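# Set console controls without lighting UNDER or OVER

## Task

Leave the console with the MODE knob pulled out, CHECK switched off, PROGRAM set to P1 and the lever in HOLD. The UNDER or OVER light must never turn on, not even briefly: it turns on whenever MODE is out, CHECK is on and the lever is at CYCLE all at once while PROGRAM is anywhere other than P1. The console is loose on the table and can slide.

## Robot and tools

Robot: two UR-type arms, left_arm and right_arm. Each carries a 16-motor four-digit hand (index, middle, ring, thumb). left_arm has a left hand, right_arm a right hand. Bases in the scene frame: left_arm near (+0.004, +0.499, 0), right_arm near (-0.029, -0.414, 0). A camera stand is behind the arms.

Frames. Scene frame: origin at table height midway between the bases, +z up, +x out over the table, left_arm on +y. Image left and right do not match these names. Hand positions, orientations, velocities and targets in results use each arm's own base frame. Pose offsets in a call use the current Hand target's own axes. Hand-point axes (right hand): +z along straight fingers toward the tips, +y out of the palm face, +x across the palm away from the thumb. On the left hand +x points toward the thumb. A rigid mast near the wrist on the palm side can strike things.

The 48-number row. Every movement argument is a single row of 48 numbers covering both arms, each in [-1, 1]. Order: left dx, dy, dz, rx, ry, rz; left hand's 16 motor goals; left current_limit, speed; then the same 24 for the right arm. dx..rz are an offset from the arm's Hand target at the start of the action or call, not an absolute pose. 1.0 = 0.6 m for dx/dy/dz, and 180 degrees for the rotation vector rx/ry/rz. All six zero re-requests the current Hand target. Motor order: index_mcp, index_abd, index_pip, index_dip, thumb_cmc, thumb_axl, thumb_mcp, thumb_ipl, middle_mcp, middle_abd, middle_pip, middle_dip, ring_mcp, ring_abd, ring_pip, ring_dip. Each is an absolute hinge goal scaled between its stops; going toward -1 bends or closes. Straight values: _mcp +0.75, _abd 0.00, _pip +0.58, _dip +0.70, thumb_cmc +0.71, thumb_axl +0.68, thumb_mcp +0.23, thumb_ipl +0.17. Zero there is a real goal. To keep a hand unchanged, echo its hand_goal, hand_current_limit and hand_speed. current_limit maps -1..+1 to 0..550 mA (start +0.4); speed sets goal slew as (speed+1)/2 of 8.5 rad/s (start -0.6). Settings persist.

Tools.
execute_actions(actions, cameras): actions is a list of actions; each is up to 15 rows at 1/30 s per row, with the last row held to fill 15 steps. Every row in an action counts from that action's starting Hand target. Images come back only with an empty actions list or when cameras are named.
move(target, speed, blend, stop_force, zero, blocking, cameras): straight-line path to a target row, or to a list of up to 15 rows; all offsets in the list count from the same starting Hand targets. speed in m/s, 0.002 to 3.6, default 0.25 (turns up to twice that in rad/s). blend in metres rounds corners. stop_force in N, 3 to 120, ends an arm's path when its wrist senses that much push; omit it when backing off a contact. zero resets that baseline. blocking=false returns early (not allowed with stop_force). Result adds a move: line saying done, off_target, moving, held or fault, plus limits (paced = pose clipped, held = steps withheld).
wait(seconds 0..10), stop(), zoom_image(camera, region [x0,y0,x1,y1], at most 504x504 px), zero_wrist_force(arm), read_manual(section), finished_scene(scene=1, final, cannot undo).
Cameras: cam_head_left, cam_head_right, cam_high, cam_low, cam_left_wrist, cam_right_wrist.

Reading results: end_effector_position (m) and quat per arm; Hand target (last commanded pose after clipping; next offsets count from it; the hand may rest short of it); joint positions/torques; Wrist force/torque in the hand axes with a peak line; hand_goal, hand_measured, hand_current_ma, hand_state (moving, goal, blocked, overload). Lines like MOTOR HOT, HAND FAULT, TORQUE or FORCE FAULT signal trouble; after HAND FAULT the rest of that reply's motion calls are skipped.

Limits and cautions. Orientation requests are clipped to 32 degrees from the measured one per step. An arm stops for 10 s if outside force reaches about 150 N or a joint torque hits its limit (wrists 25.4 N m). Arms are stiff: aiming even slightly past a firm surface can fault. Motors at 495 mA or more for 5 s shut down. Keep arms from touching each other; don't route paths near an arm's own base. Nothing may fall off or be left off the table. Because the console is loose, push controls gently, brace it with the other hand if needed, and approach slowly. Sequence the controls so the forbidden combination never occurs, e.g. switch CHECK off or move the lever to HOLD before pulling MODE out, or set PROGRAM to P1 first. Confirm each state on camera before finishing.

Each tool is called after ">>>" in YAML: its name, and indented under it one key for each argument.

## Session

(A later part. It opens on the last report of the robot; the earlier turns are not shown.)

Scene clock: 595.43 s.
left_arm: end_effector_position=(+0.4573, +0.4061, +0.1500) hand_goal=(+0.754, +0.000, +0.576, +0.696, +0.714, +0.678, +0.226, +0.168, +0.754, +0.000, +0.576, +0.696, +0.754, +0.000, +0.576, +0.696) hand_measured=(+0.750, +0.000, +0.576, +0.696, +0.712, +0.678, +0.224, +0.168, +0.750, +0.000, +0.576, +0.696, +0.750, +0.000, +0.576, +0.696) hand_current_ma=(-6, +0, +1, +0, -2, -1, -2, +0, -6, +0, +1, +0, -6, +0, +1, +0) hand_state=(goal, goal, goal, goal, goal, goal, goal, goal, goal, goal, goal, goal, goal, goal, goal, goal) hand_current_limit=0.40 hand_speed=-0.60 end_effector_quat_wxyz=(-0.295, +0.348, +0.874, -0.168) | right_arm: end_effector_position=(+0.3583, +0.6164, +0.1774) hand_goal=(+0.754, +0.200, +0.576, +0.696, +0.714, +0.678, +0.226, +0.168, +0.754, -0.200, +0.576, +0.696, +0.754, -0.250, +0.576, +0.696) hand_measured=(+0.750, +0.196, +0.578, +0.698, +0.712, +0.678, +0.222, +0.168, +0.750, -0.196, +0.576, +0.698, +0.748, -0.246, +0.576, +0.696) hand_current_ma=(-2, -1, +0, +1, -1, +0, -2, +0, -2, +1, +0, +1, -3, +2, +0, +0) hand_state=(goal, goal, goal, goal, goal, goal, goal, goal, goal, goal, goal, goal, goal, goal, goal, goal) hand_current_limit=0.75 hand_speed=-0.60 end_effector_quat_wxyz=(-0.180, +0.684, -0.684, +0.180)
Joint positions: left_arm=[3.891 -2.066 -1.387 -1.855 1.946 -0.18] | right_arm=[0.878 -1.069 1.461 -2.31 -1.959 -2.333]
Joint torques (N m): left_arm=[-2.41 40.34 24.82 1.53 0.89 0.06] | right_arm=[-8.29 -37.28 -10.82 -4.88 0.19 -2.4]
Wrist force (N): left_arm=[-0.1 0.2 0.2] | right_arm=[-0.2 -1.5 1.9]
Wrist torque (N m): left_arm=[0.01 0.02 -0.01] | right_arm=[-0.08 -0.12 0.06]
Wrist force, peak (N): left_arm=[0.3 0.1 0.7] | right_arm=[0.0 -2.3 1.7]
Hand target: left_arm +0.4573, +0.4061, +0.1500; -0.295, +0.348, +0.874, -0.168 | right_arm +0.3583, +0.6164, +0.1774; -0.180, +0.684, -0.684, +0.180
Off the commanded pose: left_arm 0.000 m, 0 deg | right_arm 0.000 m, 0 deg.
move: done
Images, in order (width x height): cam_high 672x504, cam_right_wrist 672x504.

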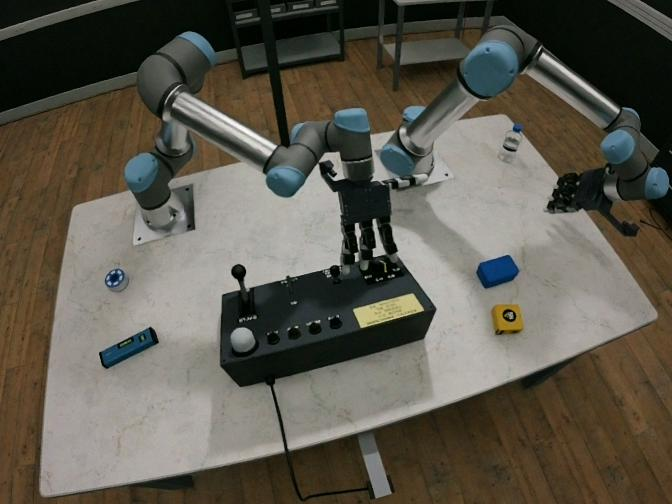

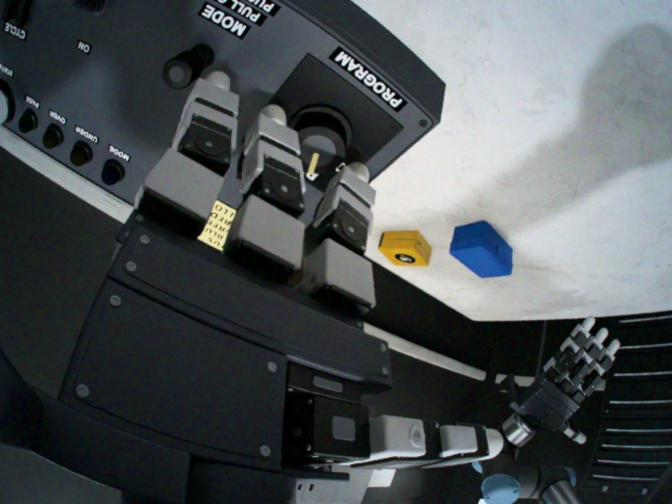

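>>> move:
  target:
    - [0,0,0,0,0,0,0.754,0,0.576,0.696,0.714,0.678,0.226,0.168,0.754,0,0.576,0.696,0.754,0,0.576,0.696,0.4,-0.6,0,0,0.01,0,0,0,0.754,0.2,0.576,0.696,0.714,0.678,0.226,0.168,0.754,-0.2,0.576,0.696,0.754,-0.25,0.576,0.696,0.75,-0.6]
    - [0,0,0,0,0,0,0.754,0,0.576,0.696,0.714,0.678,0.226,0.168,0.754,0,0.576,0.696,0.754,0,0.576,0.696,0.4,-0.6,0,0,0.01,0,0,0,0.754,-0.4,0.576,0.696,0.714,0.678,0.226,0.168,0.754,0.4,0.576,0.696,0.754,-0.25,0.576,0.696,0.75,-0.8]
  speed: 0.05
  cameras: ["cam_right_wrist", "cam_high"]

>>> zoom_image:
  camera: "cam_right_wrist"
  region: [200, 40, 440, 220]

>>> zoom_image:
  camera: "cam_high"
  region: [300, 180, 460, 300]

Scene clock: 612.73 s.
left_arm: end_effector_position=(+0.4573, +0.4061, +0.1500) hand_goal=(+0.754, +0.000, +0.576, +0.696, +0.714, +0.678, +0.226, +0.168, +0.754, +0.000, +0.576, +0.696, +0.754, +0.000, +0.576, +0.696) hand_measured=(+0.750, +0.000, +0.576, +0.696, +0.712, +0.678, +0.224, +0.168, +0.750, +0.000, +0.576, +0.696, +0.750, +0.000, +0.576, +0.696) hand_current_ma=(-6, +0, +1, +0, -2, -1, -2, +0, -6, +0, +1, +0, -6, +0, +1, +0) hand_state=(goal, goal, goal, goal, goal, goal, goal, goal, goal, goal, goal, goal, goal, goal, goal, goal) hand_current_limit=0.40 hand_speed=-0.60 end_effector_quat_wxyz=(-0.295, +0.348, +0.874, -0.168) | right_arm: end_effector_position=(+0.3613, +0.6164, +0.1722) hand_goal=(+0.754, -0.400, +0.576, +0.696, +0.714, +0.678, +0.226, +0.168, +0.754, +0.400, +0.576, +0.696, +0.754, -0.250, +0.576, +0.696) hand_measured=(+0.750, +0.120, +0.578, +0.698, +0.712, +0.678, +0.222, +0.168, +0.750, -0.088, +0.576, +0.698, +0.748, -0.246, +0.576, +0.696) hand_current_ma=(-2, +481, +0, +1, -1, +0, -2, +0, -2, -481, +0, +1, -3, +2, +0, +0) hand_state=(goal, blocked, goal, goal, goal, goal, goal, goal, goal, blocked, goal, goal, goal, goal, goal, goal) hand_current_limit=0.75 hand_speed=-0.80 end_effector_quat_wxyz=(-0.180, +0.684, -0.684, +0.180)
Joint positions: left_arm=[3.891 -2.066 -1.387 -1.855 1.946 -0.18] | right_arm=[0.875 -1.061 1.463 -2.322 -1.958 -2.336]
Joint torques (N m): left_arm=[-2.8 40.76 23.71 1.52 0.69 0.25] | right_arm=[-9.29 -38.32 -11.37 -4.07 -1.33 -2.35]
Wrist force (N): left_arm=[0.1 0.0 0.2] | right_arm=[-0.4 -1.4 2.2]
Wrist torque (N m): left_arm=[-0.01 -0.01 0.01] | right_arm=[-0.10 -0.11 0.04]
Wrist force, peak (N): left_arm=[-0.1 0.5 0.4] | right_arm=[-2.0 -1.4 2.0]
Hand target: left_arm +0.4573, +0.4061, +0.1500; -0.295, +0.348, +0.874, -0.168 | right_arm +0.3613, +0.6164, +0.1722; -0.180, +0.684, -0.684, +0.180
Off the commanded pose: left_arm 0.000 m, 0 deg | right_arm 0.000 m, 0 deg.
move: done
Images, in order (width x height): cam_high 672x504, cam_right_wrist 672x504.

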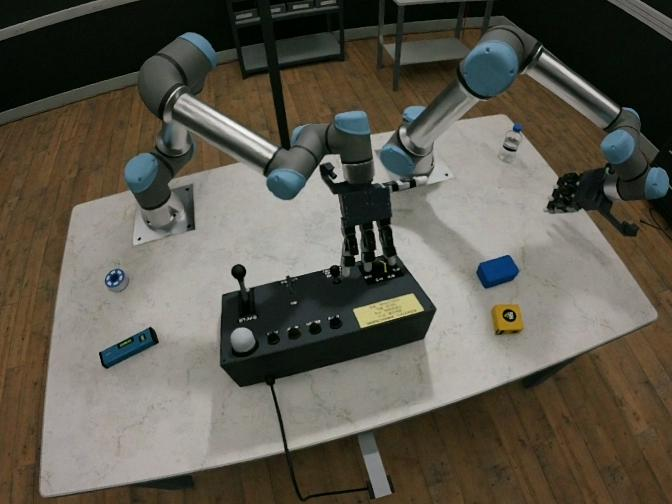

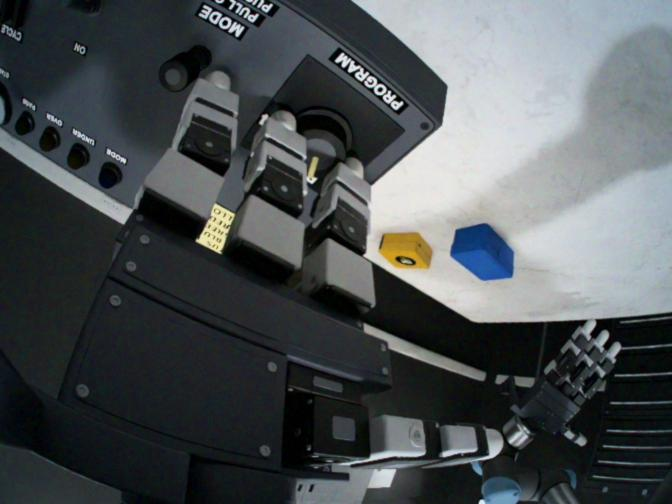

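Scaled by 2.100 from the camera's 672x504 image, which has a finer 960x720 frame.

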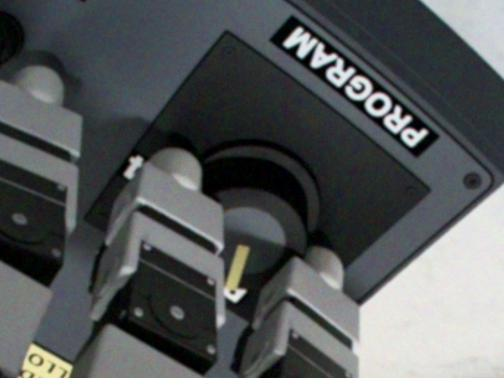

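Scaled by 3.150 from the camera's 672x504 image, which has a finer 960x720 frame.

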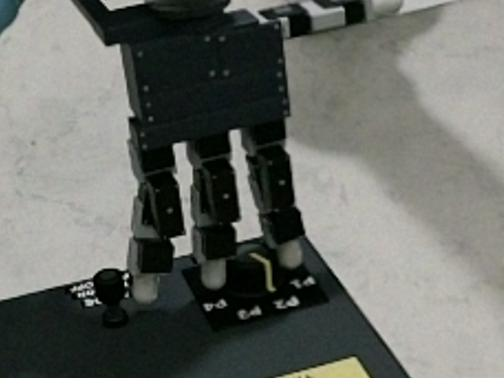

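>>> move:
  target:
    - [0,0,0,0,0,0,0.754,0,0.576,0.696,0.714,0.678,0.226,0.168,0.754,0,0.576,0.696,0.754,0,0.576,0.696,0.4,-0.6,0.0328,-0.0043,0,0,0,-0.0833,0.754,-0.4,0.576,0.696,0.714,0.678,0.226,0.168,0.754,0.4,0.576,0.696,0.754,-0.25,0.576,0.696,0.75,-0.8]
    - [0,0,0,0,0,0,0.754,0,0.576,0.696,0.714,0.678,0.226,0.168,0.754,0,0.576,0.696,0.754,0,0.576,0.696,0.4,-0.6,0.0633,-0.017,0,0,0,-0.1667,0.754,-0.4,0.576,0.696,0.714,0.678,0.226,0.168,0.754,0.4,0.576,0.696,0.754,-0.25,0.576,0.696,0.75,-0.8]
    - [0,0,0,0,0,0,0.754,0,0.576,0.696,0.714,0.678,0.226,0.168,0.754,0,0.576,0.696,0.754,0,0.576,0.696,0.4,-0.6,0.0896,-0.0371,0,0,0,-0.25,0.754,-0.4,0.576,0.696,0.714,0.678,0.226,0.168,0.754,0.4,0.576,0.696,0.754,-0.25,0.576,0.696,0.75,-0.8]
  blend: [0.003, 0.003, 0]
  speed: 0.12
  cameras: ["cam_right_wrist", "cam_high"]

>>> zoom_image:
  camera: "cam_right_wrist"
  region: [200, 40, 440, 220]

>>> zoom_image:
  camera: "cam_high"
  region: [300, 180, 460, 300]

Scene clock: 631.70 s.
left_arm: end_effector_position=(+0.4573, +0.4061, +0.1500) hand_goal=(+0.754, +0.000, +0.576, +0.696, +0.714, +0.678, +0.226, +0.168, +0.754, +0.000, +0.576, +0.696, +0.754, +0.000, +0.576, +0.696) hand_measured=(+0.750, +0.000, +0.576, +0.696, +0.712, +0.678, +0.224, +0.168, +0.750, +0.000, +0.576, +0.696, +0.750, +0.000, +0.576, +0.696) hand_current_ma=(-6, +0, +1, +0, -2, -1, -2, +0, -6, +0, +1, +0, -6, +0, +1, +0) hand_state=(goal, goal, goal, goal, goal, goal, goal, goal, goal, goal, goal, goal, goal, goal, goal, goal) hand_current_limit=0.40 hand_speed=-0.60 end_effector_quat_wxyz=(-0.295, +0.348, +0.874, -0.168) | right_arm: end_effector_position=(+0.3807, +0.5626, +0.1831) hand_goal=(+0.754, -0.400, +0.576, +0.696, +0.714, +0.678, +0.226, +0.168, +0.754, +0.400, +0.576, +0.696, +0.754, -0.250, +0.576, +0.696) hand_measured=(+0.828, +0.066, +0.626, +0.720, +0.712, +0.678, +0.222, +0.168, +0.684, -0.032, +0.534, +0.678, +0.748, -0.246, +0.576, +0.696) hand_current_ma=(+183, +481, +91, +29, -1, +0, -2, +0, -170, -481, -69, -21, -3, +2, +0, +0) hand_state=(blocked, blocked, blocked, blocked, goal, goal, goal, goal, blocked, blocked, blocked, goal, goal, goal, goal, goal) hand_current_limit=0.75 hand_speed=-0.80 end_effector_quat_wxyz=(-0.098, +0.893, -0.370, +0.235)
Joint positions: left_arm=[3.891 -2.066 -1.387 -1.855 1.946 -0.18] | right_arm=[0.874 -1.028 1.394 -2.285 -1.958 -3.122]
Joint torques (N m): left_arm=[-2.85 42.9 24.96 1.85 0.93 0.24] | right_arm=[11.24 -41.69 -40.25 -1.38 0.22 -2.02]
Wrist force (N): left_arm=[0.0 0.2 0.3] | right_arm=[1.3 -1.4 6.2]
Wrist torque (N m): left_arm=[0.01 0.01 0.00] | right_arm=[-0.29 -0.15 0.22]
Wrist force, peak (N): left_arm=[0.0 0.4 0.6] | right_arm=[1.4 -1.3 6.8]
Hand target: left_arm +0.4573, +0.4061, +0.1500; -0.295, +0.348, +0.874, -0.168 | right_arm +0.3807, +0.5626, +0.1831; -0.098, +0.893, -0.370, +0.235
Off the commanded pose: left_arm 0.000 m, 0 deg | right_arm 0.000 m, 0 deg.
move: done
Images, in order (width x height): cam_high 672x504, cam_right_wrist 672x504.

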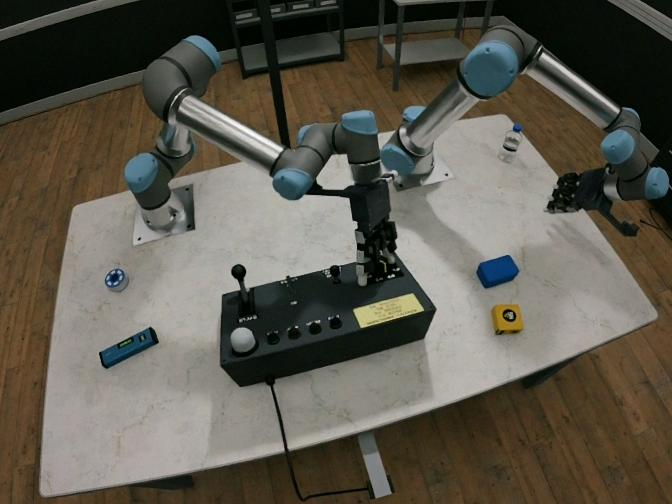

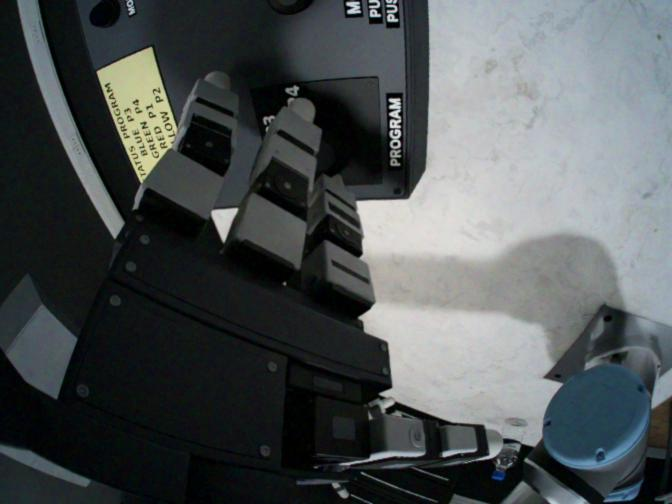

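Scaled by 2.100 from the camera's 672x504 image, which has a finer 960x720 frame.

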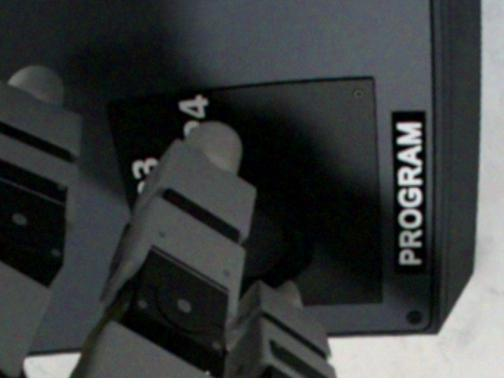

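Scaled by 3.150 from the camera's 672x504 image, which has a finer 960x720 frame.

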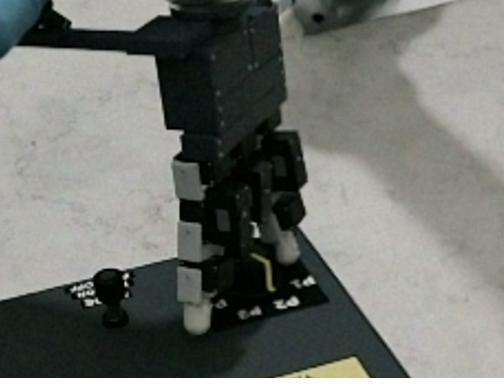

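>>> move:
  target:
    - [0,0,0,0,0,0,0.754,0,0.576,0.696,0.714,0.678,0.226,0.168,0.754,0,0.576,0.696,0.754,0,0.576,0.696,0.4,-0.6,0.022,-0.002,0,0,0,-0.0556,0.754,-0.4,0.576,0.696,0.714,0.678,0.226,0.168,0.754,0.4,0.576,0.696,0.754,-0.25,0.576,0.696,0.75,-0.8]
    - [0,0,0,0,0,0,0.754,0,0.576,0.696,0.714,0.678,0.226,0.168,0.754,0,0.576,0.696,0.754,0,0.576,0.696,0.4,-0.6,0.0433,-0.0077,0,0,0,-0.1111,0.754,-0.4,0.576,0.696,0.714,0.678,0.226,0.168,0.754,0.4,0.576,0.696,0.754,-0.25,0.576,0.696,0.75,-0.8]
  blend: [0.003, 0]
  speed: 0.1
  cameras: ["cam_right_wrist", "cam_high", "cam_head_left"]

>>> zoom_image:
  camera: "cam_high"
  region: [300, 180, 460, 300]

>>> zoom_image:
  camera: "cam_right_wrist"
  region: [200, 40, 440, 220]

Scene clock: 649.47 s.
left_arm: end_effector_position=(+0.4573, +0.4061, +0.1500) hand_goal=(+0.754, +0.000, +0.576, +0.696, +0.714, +0.678, +0.226, +0.168, +0.754, +0.000, +0.576, +0.696, +0.754, +0.000, +0.576, +0.696) hand_measured=(+0.750, +0.000, +0.576, +0.696, +0.712, +0.678, +0.224, +0.168, +0.750, +0.000, +0.576, +0.696, +0.750, +0.000, +0.576, +0.696) hand_current_ma=(-6, +0, +1, +0, -2, -1, -2, +0, -6, +0, +1, +0, -6, +0, +1, +0) hand_state=(goal, goal, goal, goal, goal, goal, goal, goal, goal, goal, goal, goal, goal, goal, goal, goal) hand_current_limit=0.40 hand_speed=-0.60 end_effector_quat_wxyz=(-0.295, +0.348, +0.874, -0.168) | right_arm: end_effector_position=(+0.3865, +0.5571, +0.1864) hand_goal=(+0.754, -0.400, +0.576, +0.696, +0.714, +0.678, +0.226, +0.168, +0.754, +0.400, +0.576, +0.696, +0.754, -0.250, +0.576, +0.696) hand_measured=(+0.838, +0.046, +0.632, +0.722, +0.712, +0.678, +0.222, +0.168, +0.674, -0.016, +0.528, +0.674, +0.748, -0.246, +0.576, +0.696) hand_current_ma=(+219, +481, +109, +36, -1, +0, -2, +0, -209, -481, -86, -27, -3, +2, +0, +0) hand_state=(blocked, blocked, blocked, blocked, goal, goal, goal, goal, blocked, blocked, blocked, blocked, goal, goal, goal, goal) hand_current_limit=0.75 hand_speed=-0.80 end_effector_quat_wxyz=(-0.084, +0.913, -0.318, +0.240)
Joint positions: left_arm=[3.891 -2.066 -1.387 -1.855 1.946 -0.18] | right_arm=[0.876 -1.022 1.382 -2.279 -1.958 -3.237]
Joint torques (N m): left_arm=[-2.07 41.62 25.41 1.79 1.02 0.26] | right_arm=[-5.51 -60.2 -12.08 -4.96 -0.25 2.21]
Wrist force (N): left_arm=[0.1 0.2 0.5] | right_arm=[3.0 -1.1 4.7]
Wrist torque (N m): left_arm=[-0.02 0.00 0.01] | right_arm=[-0.19 -0.14 0.15]
Wrist force, peak (N): left_arm=[0.1 0.2 0.6] | right_arm=[1.6 -1.3 7.3]
Hand target: left_arm +0.4573, +0.4061, +0.1500; -0.295, +0.348, +0.874, -0.168 | right_arm +0.3866, +0.5570, +0.1864; -0.084, +0.913, -0.318, +0.240 (not the last commanded pose)
Off the commanded pose: left_arm 0.000 m, 0 deg | right_arm 0.018 m, 13 deg.
move: held (right_arm; a check stopped the path); path passed 0 of 2 targets; limits=held
pose unreachable (right arm): on one or more control steps of this call, first in action 0 (counted from 0), this arm could not follow its commanded pose, so it was not sent that pose on those steps. It may still have moved: this result reports where it is.
cause: moving toward the commanded pose would bring two parts of the arm too close to each other (joints 4 (wrist 1) to 6 (wrist 3) lie between them).
Images, in order (width x height): cam_head_left 672x504, cam_high 672x504, cam_right_wrist 672x504.

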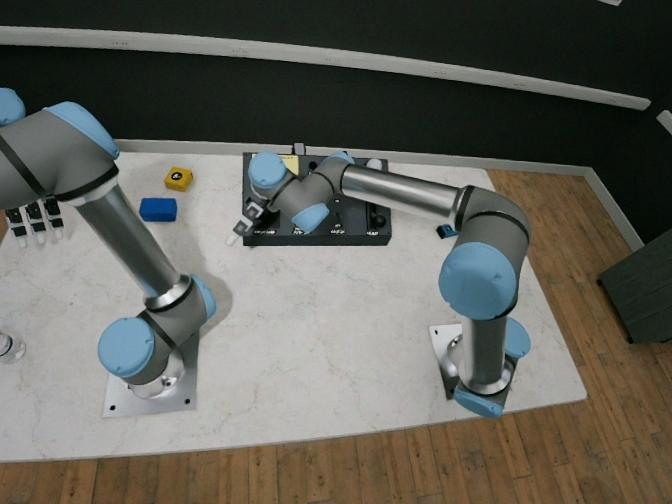

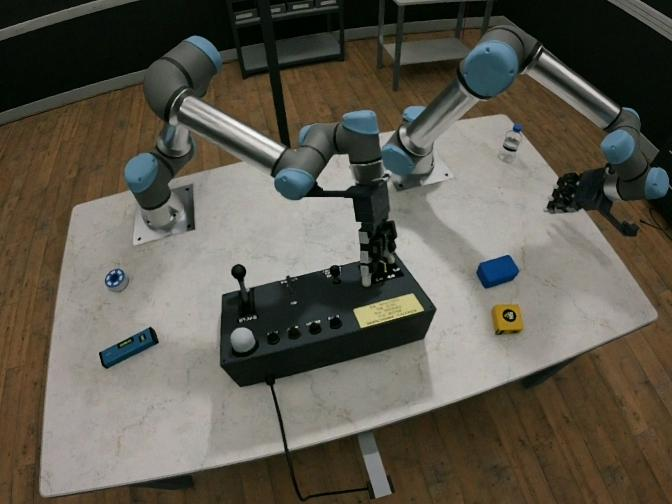

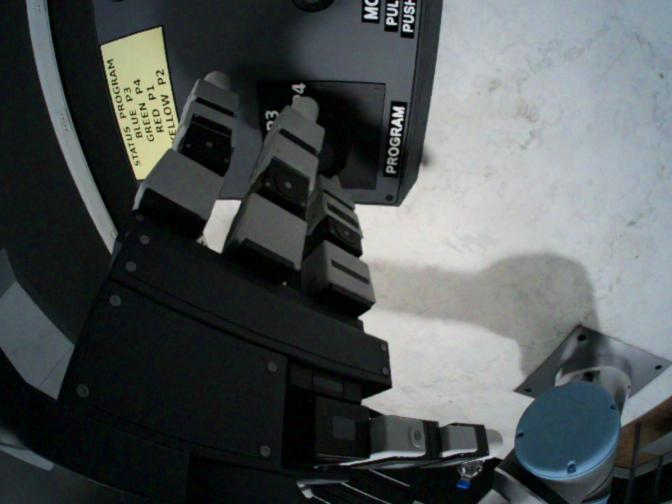

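Scaled by 3.150 from the camera's 672x504 image, which has a finer 960x720 frame.

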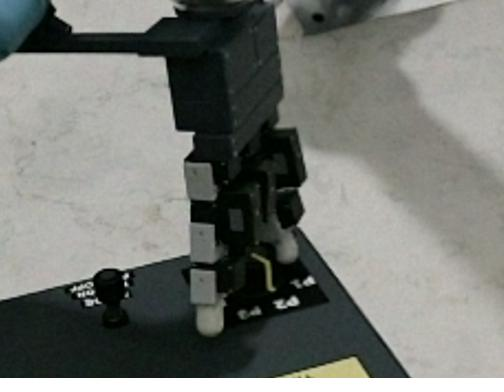

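Scaled by 2.100 from the camera's 672x504 image, which has a finer 960x720 frame.

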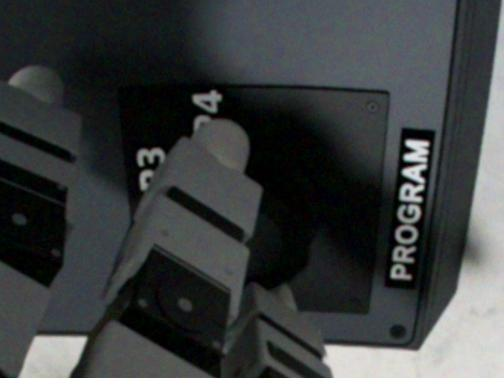

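>>> move:
  target:
    - [0,0,0,0,0,0,0.754,0,0.576,0.696,0.714,0.678,0.226,0.168,0.754,0,0.576,0.696,0.754,0,0.576,0.696,0.4,-0.6,0,0,0,0,0,0,0.651,0.25,0.576,0.696,0.714,0.678,0.226,0.168,0.857,-0.25,0.576,0.696,0.754,-0.3,0.576,0.696,0.75,-0.6]
    - [0,0,0,0,0,0,0.754,0,0.576,0.696,0.714,0.678,0.226,0.168,0.754,0,0.576,0.696,0.754,0,0.576,0.696,0.4,-0.6,0,0,-0.0583,0,0,0,0.651,0.25,0.576,0.696,0.714,0.678,0.226,0.168,0.857,-0.25,0.576,0.696,0.754,-0.3,0.576,0.696,0.75,-0.6]
    - [0,0,0,0,0,0,0.754,0,0.576,0.696,0.714,0.678,0.226,0.168,0.754,0,0.576,0.696,0.754,0,0.576,0.696,0.4,-0.6,-0.0964,-0.045,-0.0583,0,0,0.2778,0.651,0.25,0.576,0.696,0.714,0.678,0.226,0.168,0.857,-0.25,0.576,0.696,0.754,-0.3,0.576,0.696,0.75,-0.6]
    - [0,0,0,0,0,0,0.754,0,0.576,0.696,0.714,0.678,0.226,0.168,0.754,0,0.576,0.696,0.754,0,0.576,0.696,0.4,-0.6,-0.1233,-0.1512,-0.0583,0,0,0.5644,0.651,0.25,0.576,0.696,0.714,0.678,0.226,0.168,0.857,-0.25,0.576,0.696,0.754,-0.3,0.576,0.696,0.75,-0.6]
  blend: [0, 0.005, 0.01, 0]
  speed: [0.15, 0.15, 0.35, 0.35]
  cameras: ["cam_right_wrist", "cam_high", "cam_head_left"]

>>> zoom_image:
  camera: "cam_high"
  region: [300, 180, 460, 300]

>>> zoom_image:
  camera: "cam_right_wrist"
  region: [200, 40, 440, 220]

Scene clock: 756.60 s.
left_arm: end_effector_position=(+0.4573, +0.4061, +0.1500) hand_goal=(+0.754, +0.000, +0.576, +0.696, +0.714, +0.678, +0.226, +0.168, +0.754, +0.000, +0.576, +0.696, +0.754, +0.000, +0.576, +0.696) hand_measured=(+0.750, +0.000, +0.576, +0.696, +0.712, +0.678, +0.224, +0.168, +0.750, +0.000, +0.576, +0.696, +0.750, +0.000, +0.576, +0.696) hand_current_ma=(-6, +0, +1, +0, -2, -1, -2, +0, -6, +0, +1, +0, -6, +0, +1, +0) hand_state=(goal, goal, goal, goal, goal, goal, goal, goal, goal, goal, goal, goal, goal, goal, goal, goal) hand_current_limit=0.40 hand_speed=-0.60 end_effector_quat_wxyz=(-0.295, +0.348, +0.874, -0.168) | right_arm: end_effector_position=(+0.3678, +0.6740, +0.2161) hand_goal=(+0.652, +0.250, +0.576, +0.696, +0.714, +0.678, +0.226, +0.168, +0.858, -0.250, +0.576, +0.696, +0.754, -0.300, +0.576, +0.696) hand_measured=(+0.650, +0.248, +0.578, +0.698, +0.712, +0.678, +0.222, +0.168, +0.846, -0.248, +0.572, +0.692, +0.748, -0.298, +0.576, +0.696) hand_current_ma=(-1, -1, +0, +1, -1, +0, -2, +0, -10, +1, -3, -1, -3, +1, +0, +0) hand_state=(goal, goal, goal, goal, goal, goal, goal, goal, goal, goal, goal, goal, goal, goal, goal, goal) hand_current_limit=0.75 hand_speed=-0.60 end_effector_quat_wxyz=(+0.239, -0.331, +0.909, -0.087)
Joint positions: left_arm=[3.891 -2.066 -1.387 -1.855 1.946 -0.18] | right_arm=[0.917 -1.116 1.488 -2.275 -1.972 -1.421]
Joint torques (N m): left_arm=[-2.59 41.8 24.72 2.02 0.87 0.24] | right_arm=[8.03 -35.61 -39.79 -0.67 -1.99 2.21]
Wrist force (N): left_arm=[0.1 0.3 0.5] | right_arm=[-1.4 -1.4 1.7]
Wrist torque (N m): left_arm=[-0.01 0.00 0.01] | right_arm=[-0.16 -0.20 -0.12]
Wrist force, peak (N): left_arm=[0.0 0.3 0.7] | right_arm=[2.9 -1.1 5.3]
Hand target: left_arm +0.4573, +0.4061, +0.1500; -0.295, +0.348, +0.874, -0.168 | right_arm +0.3678, +0.6740, +0.2161; +0.239, -0.331, +0.909, -0.087
Off the commanded pose: left_arm 0.000 m, 0 deg | right_arm 0.000 m, 0 deg.
move: done
Images, in order (width x height): cam_head_left 672x504, cam_high 672x504, cam_right_wrist 672x504.

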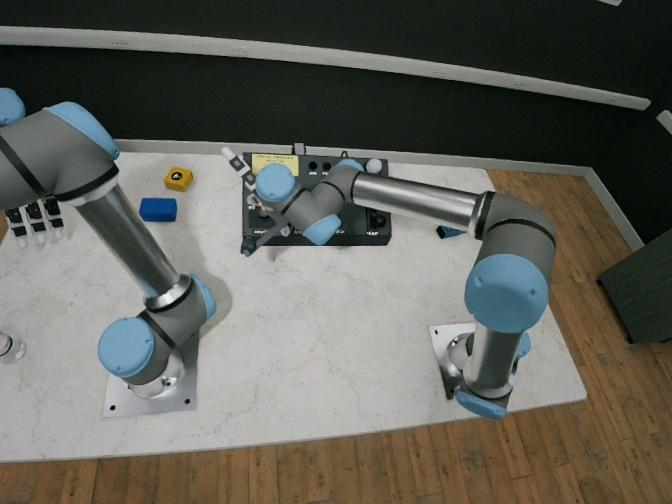

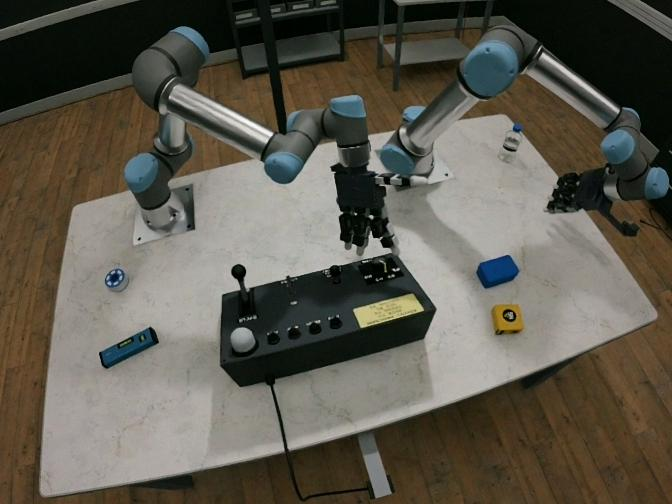

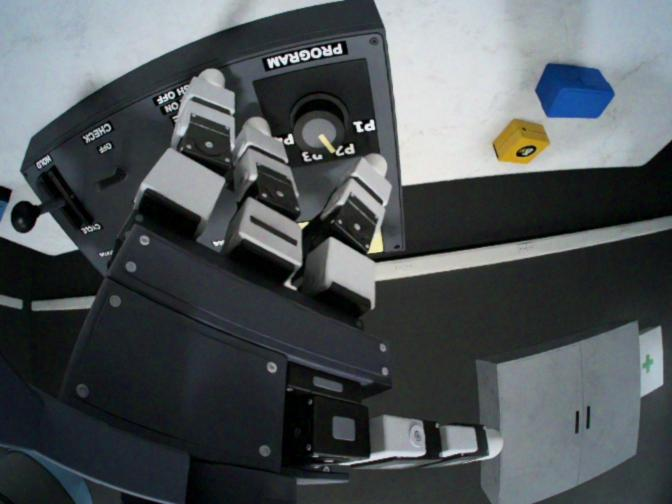

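Scaled by 3.150 from the camera's 672x504 image, which has a finer 960x720 frame.

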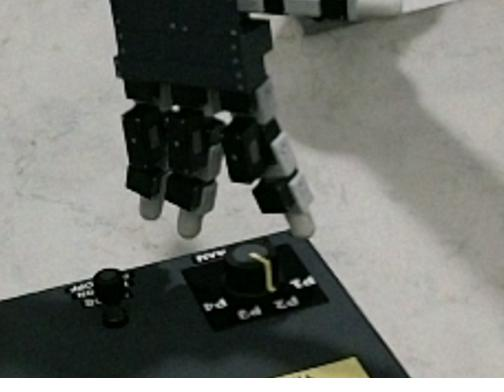

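Scaled by 2.100 from the camera's 672x504 image, which has a finer 960x720 frame.

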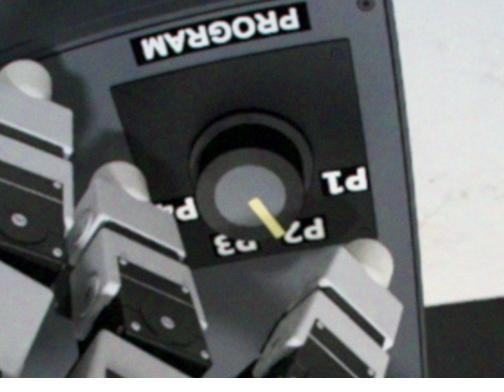

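>>> move:
  target: [0,0,0,0,0,0,0.754,0,0.576,0.696,0.714,0.678,0.226,0.168,0.754,0,0.576,0.696,0.754,0,0.576,0.696,0.4,-0.6,0.0017,0.0013,0.06,0,0,0,0.651,0.25,0.576,0.696,0.714,0.678,0.226,0.168,0.857,-0.25,0.576,0.696,0.754,-0.3,0.576,0.696,0.75,-0.6]
  speed: 0.08
  stop_force: 8

>>> move:
  target:
    - [0,0,0,0,0,0,0.754,0,0.576,0.696,0.714,0.678,0.226,0.168,0.754,0,0.576,0.696,0.754,0,0.576,0.696,0.4,-0.6,0,0,0,0,0,0,0.651,-0.5,0.576,0.696,0.714,0.678,0.226,0.168,0.857,0.5,0.576,0.696,0.754,-0.3,0.576,0.696,0.75,-0.8]
    - [0,0,0,0,0,0,0.754,0,0.576,0.696,0.714,0.678,0.226,0.168,0.754,0,0.576,0.696,0.754,0,0.576,0.696,0.4,-0.6,0,0,0,0,0,0,0.54,-0.5,0.576,0.696,0.714,0.678,0.226,0.168,0.967,0.5,0.576,0.696,0.754,-0.3,0.576,0.696,0.75,-0.8]
    - [0,0,0,0,0,0,0.754,0,0.576,0.696,0.714,0.678,0.226,0.168,0.754,0,0.576,0.696,0.754,0,0.576,0.696,0.4,-0.6,0.0326,-0.0043,0,0,0,-0.0833,0.54,-0.5,0.576,0.696,0.714,0.678,0.226,0.168,0.967,0.5,0.576,0.696,0.754,-0.3,0.576,0.696,0.75,-0.8]
    - [0,0,0,0,0,0,0.754,0,0.576,0.696,0.714,0.678,0.226,0.168,0.754,0,0.576,0.696,0.754,0,0.576,0.696,0.4,-0.6,0.0629,-0.0169,0,0,0,-0.1667,0.54,-0.5,0.576,0.696,0.714,0.678,0.226,0.168,0.967,0.5,0.576,0.696,0.754,-0.3,0.576,0.696,0.75,-0.8]
    - [0,0,0,0,0,0,0.754,0,0.576,0.696,0.714,0.678,0.226,0.168,0.754,0,0.576,0.696,0.754,0,0.576,0.696,0.4,-0.6,0.089,-0.0369,0,0,0,-0.25,0.54,-0.5,0.576,0.696,0.714,0.678,0.226,0.168,0.967,0.5,0.576,0.696,0.754,-0.3,0.576,0.696,0.75,-0.8]
  blend: [0, 0, 0.003, 0.003, 0]
  speed: 0.12
  cameras: ["cam_right_wrist", "cam_high"]

>>> zoom_image:
  camera: "cam_high"
  region: [300, 180, 460, 300]

>>> zoom_image:
  camera: "cam_right_wrist"
  region: [200, 40, 440, 220]

Scene clock: 786.00 s.
left_arm: end_effector_position=(+0.4573, +0.4061, +0.1500) hand_goal=(+0.754, +0.000, +0.576, +0.696, +0.714, +0.678, +0.226, +0.168, +0.754, +0.000, +0.576, +0.696, +0.754, +0.000, +0.576, +0.696) hand_measured=(+0.750, +0.000, +0.576, +0.696, +0.712, +0.678, +0.224, +0.168, +0.750, +0.000, +0.576, +0.696, +0.750, +0.000, +0.576, +0.696) hand_current_ma=(-6, +0, +1, +0, -2, -1, -2, +0, -6, +0, +1, +0, -6, +0, +1, +0) hand_state=(goal, goal, goal, goal, goal, goal, goal, goal, goal, goal, goal, goal, goal, goal, goal, goal) hand_current_limit=0.40 hand_speed=-0.60 end_effector_quat_wxyz=(-0.295, +0.348, +0.874, -0.168) | right_arm: end_effector_position=(+0.3844, +0.6740, +0.1841) hand_goal=(+0.652, +0.250, +0.576, +0.696, +0.714, +0.678, +0.226, +0.168, +0.858, -0.250, +0.576, +0.696, +0.754, -0.300, +0.576, +0.696) hand_measured=(+0.650, +0.248, +0.578, +0.698, +0.712, +0.678, +0.222, +0.168, +0.848, -0.248, +0.572, +0.692, +0.748, -0.298, +0.576, +0.696) hand_current_ma=(-1, -1, +0, +1, -1, +0, -2, +0, -10, +1, -3, -1, -3, +1, +0, +0) hand_state=(goal, goal, goal, goal, goal, goal, goal, goal, goal, goal, goal, goal, goal, goal, goal, goal) hand_current_limit=0.75 hand_speed=-0.60 end_effector_quat_wxyz=(+0.239, -0.331, +0.909, -0.087)
Joint positions: left_arm=[3.891 -2.066 -1.387 -1.855 1.946 -0.18] | right_arm=[0.897 -1.069 1.505 -2.348 -1.966 -1.441]
Joint torques (N m): left_arm=[-1.95 43.01 24.04 2.03 0.96 0.22] | right_arm=[-9.21 -37.39 -10.68 -5.08 0.47 -2.31]
Wrist force (N): left_arm=[-0.1 0.2 0.3] | right_arm=[-1.5 -1.4 1.4]
Wrist torque (N m): left_arm=[0.00 0.01 -0.01] | right_arm=[-0.12 -0.16 0.01]
Wrist force, peak (N): left_arm=[0.0 0.3 0.7] | right_arm=[-1.6 -1.6 1.7]
Hand target: left_arm +0.4573, +0.4061, +0.1500; -0.295, +0.348, +0.874, -0.168 | right_arm +0.3844, +0.6740, +0.1841; +0.239, -0.331, +0.909, -0.087
Off the commanded pose: left_arm 0.000 m, 0 deg | right_arm 0.000 m, 0 deg.
move: done

Scene clock: 791.33 s.
left_arm: end_effector_position=(+0.4573, +0.4061, +0.1500) hand_goal=(+0.754, +0.000, +0.576, +0.696, +0.714, +0.678, +0.226, +0.168, +0.754, +0.000, +0.576, +0.696, +0.754, +0.000, +0.576, +0.696) hand_measured=(+0.750, +0.000, +0.576, +0.696, +0.712, +0.678, +0.224, +0.168, +0.750, +0.000, +0.576, +0.696, +0.750, +0.000, +0.576, +0.696) hand_current_ma=(-6, +0, +1, +0, -2, -1, -2, +0, -6, +0, +1, +0, -6, +0, +1, +0) hand_state=(goal, goal, goal, goal, goal, goal, goal, goal, goal, goal, goal, goal, goal, goal, goal, goal) hand_current_limit=0.40 hand_speed=-0.60 end_effector_quat_wxyz=(-0.295, +0.348, +0.874, -0.168) | right_arm: end_effector_position=(+0.3613, +0.6227, +0.1710) hand_goal=(+0.540, -0.500, +0.576, +0.696, +0.714, +0.678, +0.226, +0.168, +0.968, +0.500, +0.576, +0.696, +0.754, -0.300, +0.576, +0.696) hand_measured=(+0.534, -0.496, +0.572, +0.694, +0.712, +0.678, +0.222, +0.168, +0.962, +0.464, +0.576, +0.696, +0.748, -0.298, +0.576, +0.696) hand_current_ma=(-4, +1, -2, -1, -1, +0, -2, +0, -3, -44, +0, +0, -3, +1, +0, +0) hand_state=(goal, goal, goal, goal, goal, goal, goal, goal, goal, blocked, goal, goal, goal, goal, goal, goal) hand_current_limit=0.75 hand_speed=-0.80 end_effector_quat_wxyz=(-0.188, +0.654, -0.713, +0.172)
Joint positions: left_arm=[3.891 -2.066 -1.387 -1.855 1.946 -0.18] | right_arm=[0.876 -1.063 1.472 -2.328 -1.959 -2.248]
Joint torques (N m): left_arm=[-3.08 44.31 25.44 1.95 1.12 0.41] | right_arm=[-9 -37.72 -39.17 -0.63 0.44 -2.34]
Wrist force (N): left_arm=[0.1 0.1 0.4] | right_arm=[-0.5 -1.7 2.1]
Wrist torque (N m): left_arm=[-0.03 0.00 0.01] | right_arm=[-0.13 -0.12 0.02]
Wrist force, peak (N): left_arm=[-0.1 0.0 0.8] | right_arm=[-3.1 -1.1 3.8]
Hand target: left_arm +0.4573, +0.4061, +0.1500; -0.295, +0.348, +0.874, -0.168 | right_arm +0.3613, +0.6227, +0.1710; -0.188, +0.654, -0.713, +0.172
Off the commanded pose: left_arm 0.000 m, 0 deg | right_arm 0.000 m, 0 deg.
move: done
Images, in order (width x height): cam_high 672x504, cam_right_wrist 672x504.

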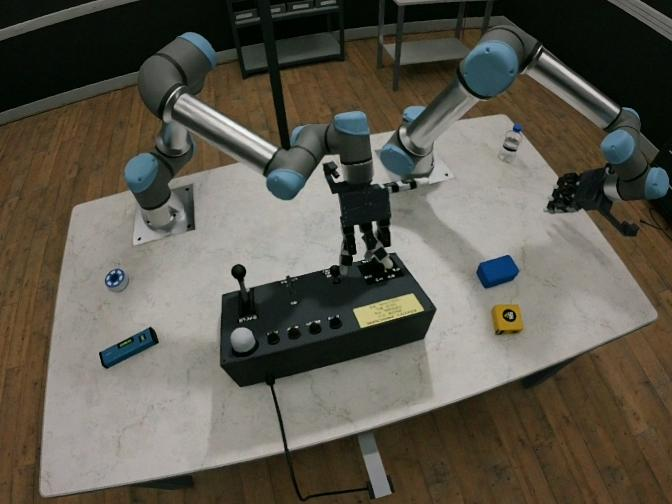

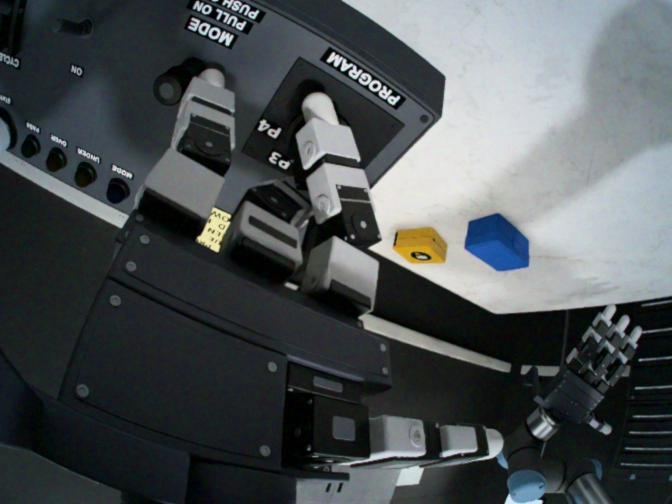

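Scaled by 3.150 from the camera's 672x504 image, which has a finer 960x720 frame.

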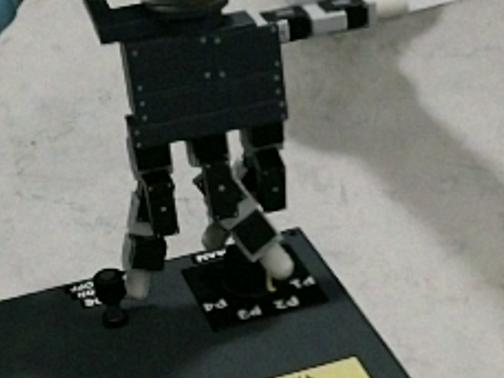

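Scaled by 2.100 from the camera's 672x504 image, which has a finer 960x720 frame.

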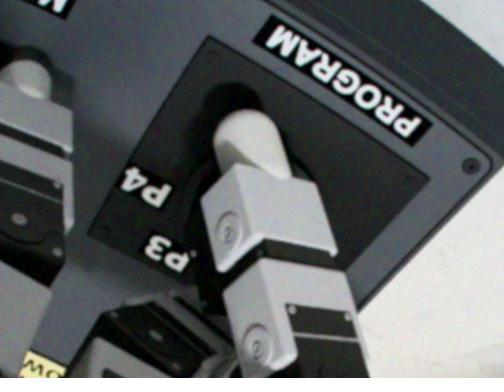

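>>> move:
  target:
    - [0,0,0,0,0,0,0.754,0,0.576,0.696,0.714,0.678,0.226,0.168,0.754,0,0.576,0.696,0.754,0,0.576,0.696,0.4,-0.6,0,0,0,0,0,0,0.54,0.25,0.576,0.696,0.714,0.678,0.226,0.168,0.967,-0.25,0.576,0.696,0.754,-0.28,0.576,0.696,0.75,-0.6]
    - [0,0,0,0,0,0,0.754,0,0.576,0.696,0.714,0.678,0.226,0.168,0.754,0,0.576,0.696,0.754,0,0.576,0.696,0.4,-0.6,0,0,0,0,0,0,0.662,0.25,0.576,0.696,0.714,0.678,0.226,0.168,0.846,-0.25,0.576,0.696,0.846,-0.28,0.576,0.696,0.78,-0.6]
    - [0,0,0,0,0,0,0.754,0,0.576,0.696,0.714,0.678,0.226,0.168,0.754,0,0.576,0.696,0.754,0,0.576,0.696,0.4,-0.6,-0.0472,-0.0092,0,0,0,0.1222,0.662,0.25,0.576,0.696,0.714,0.678,0.226,0.168,0.846,-0.25,0.576,0.696,0.846,-0.28,0.576,0.696,0.78,-0.6]
    - [0,0,0,0,0,0,0.754,0,0.576,0.696,0.714,0.678,0.226,0.168,0.754,0,0.576,0.696,0.754,0,0.576,0.696,0.4,-0.6,-0.089,-0.0369,0,0,0,0.25,0.662,0.25,0.576,0.696,0.714,0.678,0.226,0.168,0.846,-0.25,0.576,0.696,0.846,-0.28,0.576,0.696,0.78,-0.6]
  blend: [0, 0, 0.003, 0]
  speed: 0.15
  cameras: ["cam_right_wrist", "cam_high"]

>>> zoom_image:
  camera: "cam_high"
  region: [300, 180, 460, 300]

>>> zoom_image:
  camera: "cam_right_wrist"
  region: [200, 40, 440, 220]

Scene clock: 867.23 s.
left_arm: end_effector_position=(+0.4573, +0.4061, +0.1500) hand_goal=(+0.754, +0.000, +0.576, +0.696, +0.714, +0.678, +0.226, +0.168, +0.754, +0.000, +0.576, +0.696, +0.754, +0.000, +0.576, +0.696) hand_measured=(+0.750, +0.000, +0.576, +0.696, +0.712, +0.678, +0.224, +0.168, +0.750, +0.000, +0.576, +0.696, +0.750, +0.000, +0.576, +0.696) hand_current_ma=(-6, +0, +1, +0, -2, -1, -2, +0, -6, +0, +1, +0, -6, +0, +1, +0) hand_state=(goal, goal, goal, goal, goal, goal, goal, goal, goal, goal, goal, goal, goal, goal, goal, goal) hand_current_limit=0.40 hand_speed=-0.60 end_effector_quat_wxyz=(-0.295, +0.348, +0.874, -0.168) | right_arm: end_effector_position=(+0.3844, +0.6739, +0.1840) hand_goal=(+0.662, +0.250, +0.576, +0.696, +0.714, +0.678, +0.226, +0.168, +0.846, -0.250, +0.576, +0.696, +0.846, -0.280, +0.576, +0.696) hand_measured=(+0.654, +0.246, +0.572, +0.694, +0.712, +0.678, +0.222, +0.168, +0.842, -0.248, +0.576, +0.696, +0.832, -0.282, +0.576, +0.696) hand_current_ma=(-6, -2, -2, -1, -1, +0, -2, +0, -2, +1, +0, +0, -15, -1, +0, +0) hand_state=(goal, goal, goal, goal, goal, goal, goal, goal, goal, goal, goal, goal, goal, goal, goal, goal) hand_current_limit=0.78 hand_speed=-0.60 end_effector_quat_wxyz=(+0.239, -0.331, +0.909, -0.087)
Joint positions: left_arm=[3.891 -2.066 -1.387 -1.855 1.946 -0.18] | right_arm=[0.897 -1.069 1.506 -2.348 -1.966 -1.442]
Joint torques (N m): left_arm=[-4.51 42.7 25.16 2.07 0.83 0.47] | right_arm=[8.69 -37.1 -39.26 -0.43 -2.07 2.19]
Wrist force (N): left_arm=[0.1 0.1 0.5] | right_arm=[-1.5 -1.6 1.7]
Wrist torque (N m): left_arm=[-0.03 0.00 0.01] | right_arm=[-0.19 -0.16 -0.15]
Wrist force, peak (N): left_arm=[0.1 -0.2 0.8] | right_arm=[-1.0 -2.3 1.7]
Hand target: left_arm +0.4573, +0.4061, +0.1500; -0.295, +0.348, +0.874, -0.168 | right_arm +0.3845, +0.6740, +0.1841; +0.239, -0.331, +0.909, -0.087
Off the commanded pose: left_arm 0.000 m, 0 deg | right_arm 0.000 m, 0 deg.
move: done
Images, in order (width x height): cam_high 672x504, cam_right_wrist 672x504.

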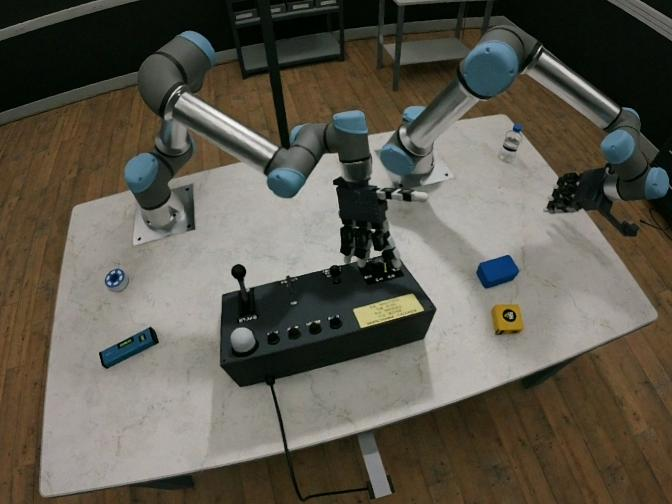

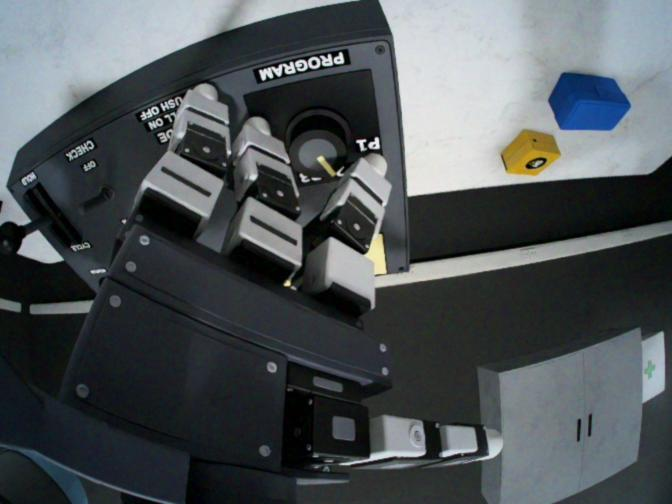

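Scaled by 3.150 from the camera's 672x504 image, which has a finer 960x720 frame.

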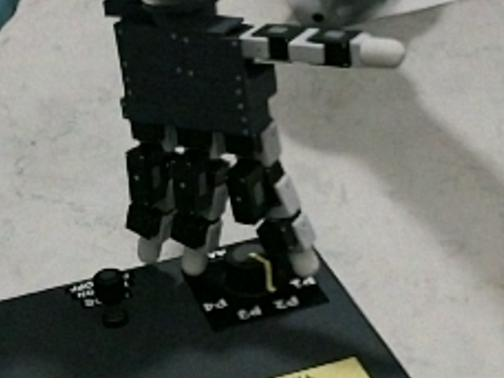

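Scaled by 2.100 from the camera's 672x504 image, which has a finer 960x720 frame.

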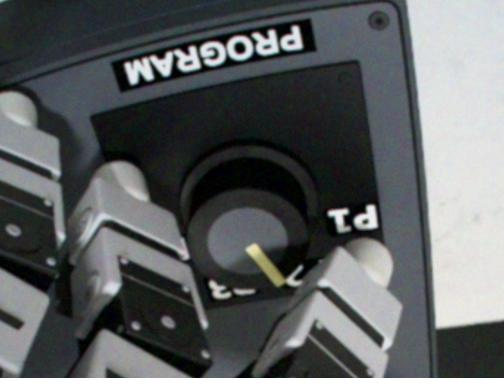

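>>> move:
  target:
    - [0,0,0,0,0,0,0.754,0,0.576,0.696,0.714,0.678,0.226,0.168,0.754,0,0.576,0.696,0.754,0,0.576,0.696,0.4,-0.6,0,0,0,0,0,0,0.662,-0.6,0.576,0.696,0.714,0.678,0.226,0.168,0.846,0.6,0.576,0.696,0.846,-0.28,0.576,0.696,0.78,-0.8]
    - [0,0,0,0,0,0,0.754,0,0.576,0.696,0.714,0.678,0.226,0.168,0.754,0,0.576,0.696,0.754,0,0.576,0.696,0.4,-0.6,0,0,0,0,0,0,0.662,-0.6,0.576,0.696,0.714,0.678,0.226,0.168,0.846,0.6,0.576,0.696,0.846,0.6,0.576,0.696,0.78,-0.8]
    - [0,0,0,0,0,0,0.754,0,0.576,0.696,0.714,0.678,0.226,0.168,0.754,0,0.576,0.696,0.754,0,0.576,0.696,0.4,-0.6,0.0326,-0.0043,0,0,0,-0.0833,0.662,-0.6,0.576,0.696,0.714,0.678,0.226,0.168,0.846,0.6,0.576,0.696,0.846,0.6,0.576,0.696,0.78,-0.8]
    - [0,0,0,0,0,0,0.754,0,0.576,0.696,0.714,0.678,0.226,0.168,0.754,0,0.576,0.696,0.754,0,0.576,0.696,0.4,-0.6,0.0629,-0.0169,0,0,0,-0.1667,0.662,-0.6,0.576,0.696,0.714,0.678,0.226,0.168,0.846,0.6,0.576,0.696,0.846,0.6,0.576,0.696,0.78,-0.8]
  blend: [0, 0, 0.003, 0]
  speed: 0.12
  cameras: ["cam_right_wrist", "cam_high"]

>>> zoom_image:
  camera: "cam_high"
  region: [300, 180, 460, 300]

>>> zoom_image:
  camera: "cam_right_wrist"
  region: [200, 40, 440, 220]

Scene clock: 894.67 s.
left_arm: end_effector_position=(+0.4573, +0.4061, +0.1500) hand_goal=(+0.754, +0.000, +0.576, +0.696, +0.714, +0.678, +0.226, +0.168, +0.754, +0.000, +0.576, +0.696, +0.754, +0.000, +0.576, +0.696) hand_measured=(+0.750, +0.000, +0.576, +0.696, +0.712, +0.678, +0.224, +0.168, +0.750, +0.000, +0.576, +0.696, +0.750, +0.000, +0.576, +0.696) hand_current_ma=(-6, +0, +1, +0, -2, -1, -2, +0, -6, +0, +1, +0, -6, +0, +1, +0) hand_state=(goal, goal, goal, goal, goal, goal, goal, goal, goal, goal, goal, goal, goal, goal, goal, goal) hand_current_limit=0.40 hand_speed=-0.60 end_effector_quat_wxyz=(-0.295, +0.348, +0.874, -0.168) | right_arm: end_effector_position=(+0.3650, +0.6419, +0.1731) hand_goal=(+0.662, -0.600, +0.576, +0.696, +0.714, +0.678, +0.226, +0.168, +0.846, +0.600, +0.576, +0.696, +0.846, +0.600, +0.576, +0.696) hand_measured=(+0.586, -0.518, +0.502, +0.692, +0.712, +0.678, +0.222, +0.168, +0.916, +0.490, +0.608, +0.702, +0.812, +0.442, +0.552, +0.684) hand_current_ma=(-189, +161, -166, -1, -1, +0, -2, +0, +167, -249, +48, +3, -54, -427, -28, -11) hand_state=(blocked, blocked, blocked, goal, goal, goal, goal, goal, blocked, blocked, blocked, goal, blocked, blocked, blocked, goal) hand_current_limit=0.78 hand_speed=-0.80 end_effector_quat_wxyz=(+0.209, -0.555, +0.792, -0.146)
Joint positions: left_arm=[3.891 -2.066 -1.387 -1.855 1.946 -0.18] | right_arm=[0.882 -1.068 1.489 -2.338 -1.96 -1.981]
Joint torques (N m): left_arm=[-4.05 44.42 27.45 2.3 0.97 0.39] | right_arm=[-9.33 -36.48 -44.2 -3.94 1.53 -1.85]
Wrist force (N): left_arm=[0.1 0.2 0.4] | right_arm=[10.8 -0.2 -2.9]
Wrist torque (N m): left_arm=[-0.01 0.00 0.01] | right_arm=[0.16 1.25 0.97]
Wrist force, peak (N): left_arm=[0.0 0.4 0.7] | right_arm=[11.1 -0.1 -2.9]
Hand target: left_arm +0.4573, +0.4061, +0.1500; -0.295, +0.348, +0.874, -0.168 | right_arm +0.3650, +0.6419, +0.1731; +0.209, -0.555, +0.792, -0.146
Off the commanded pose: left_arm 0.000 m, 0 deg | right_arm 0.000 m, 0 deg.
move: done
Images, in order (width x height): cam_high 672x504, cam_right_wrist 672x504.

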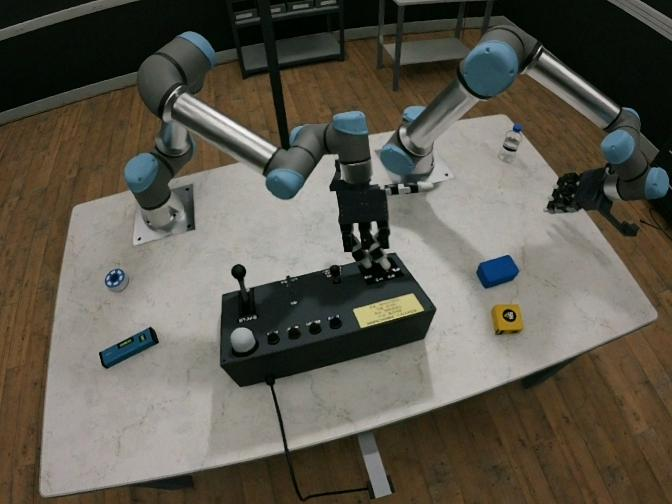

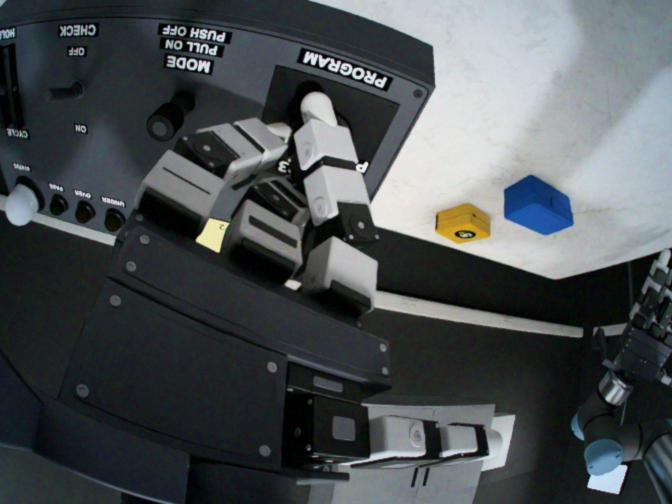

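Scaled by 3.150 from the camera's 672x504 image, which has a finer 960x720 frame.

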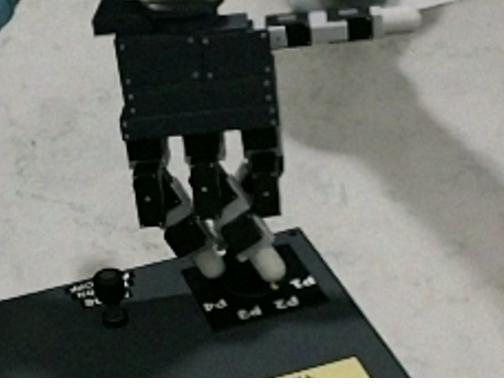

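Scaled by 2.100 from the camera's 672x504 image, which has a finer 960x720 frame.

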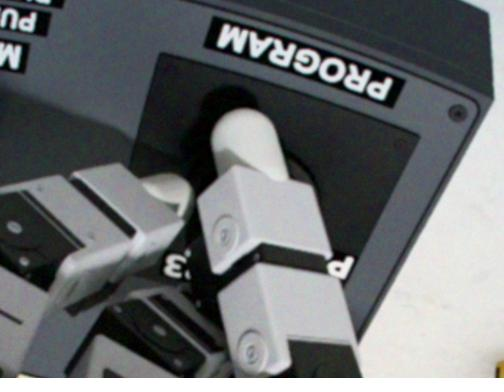

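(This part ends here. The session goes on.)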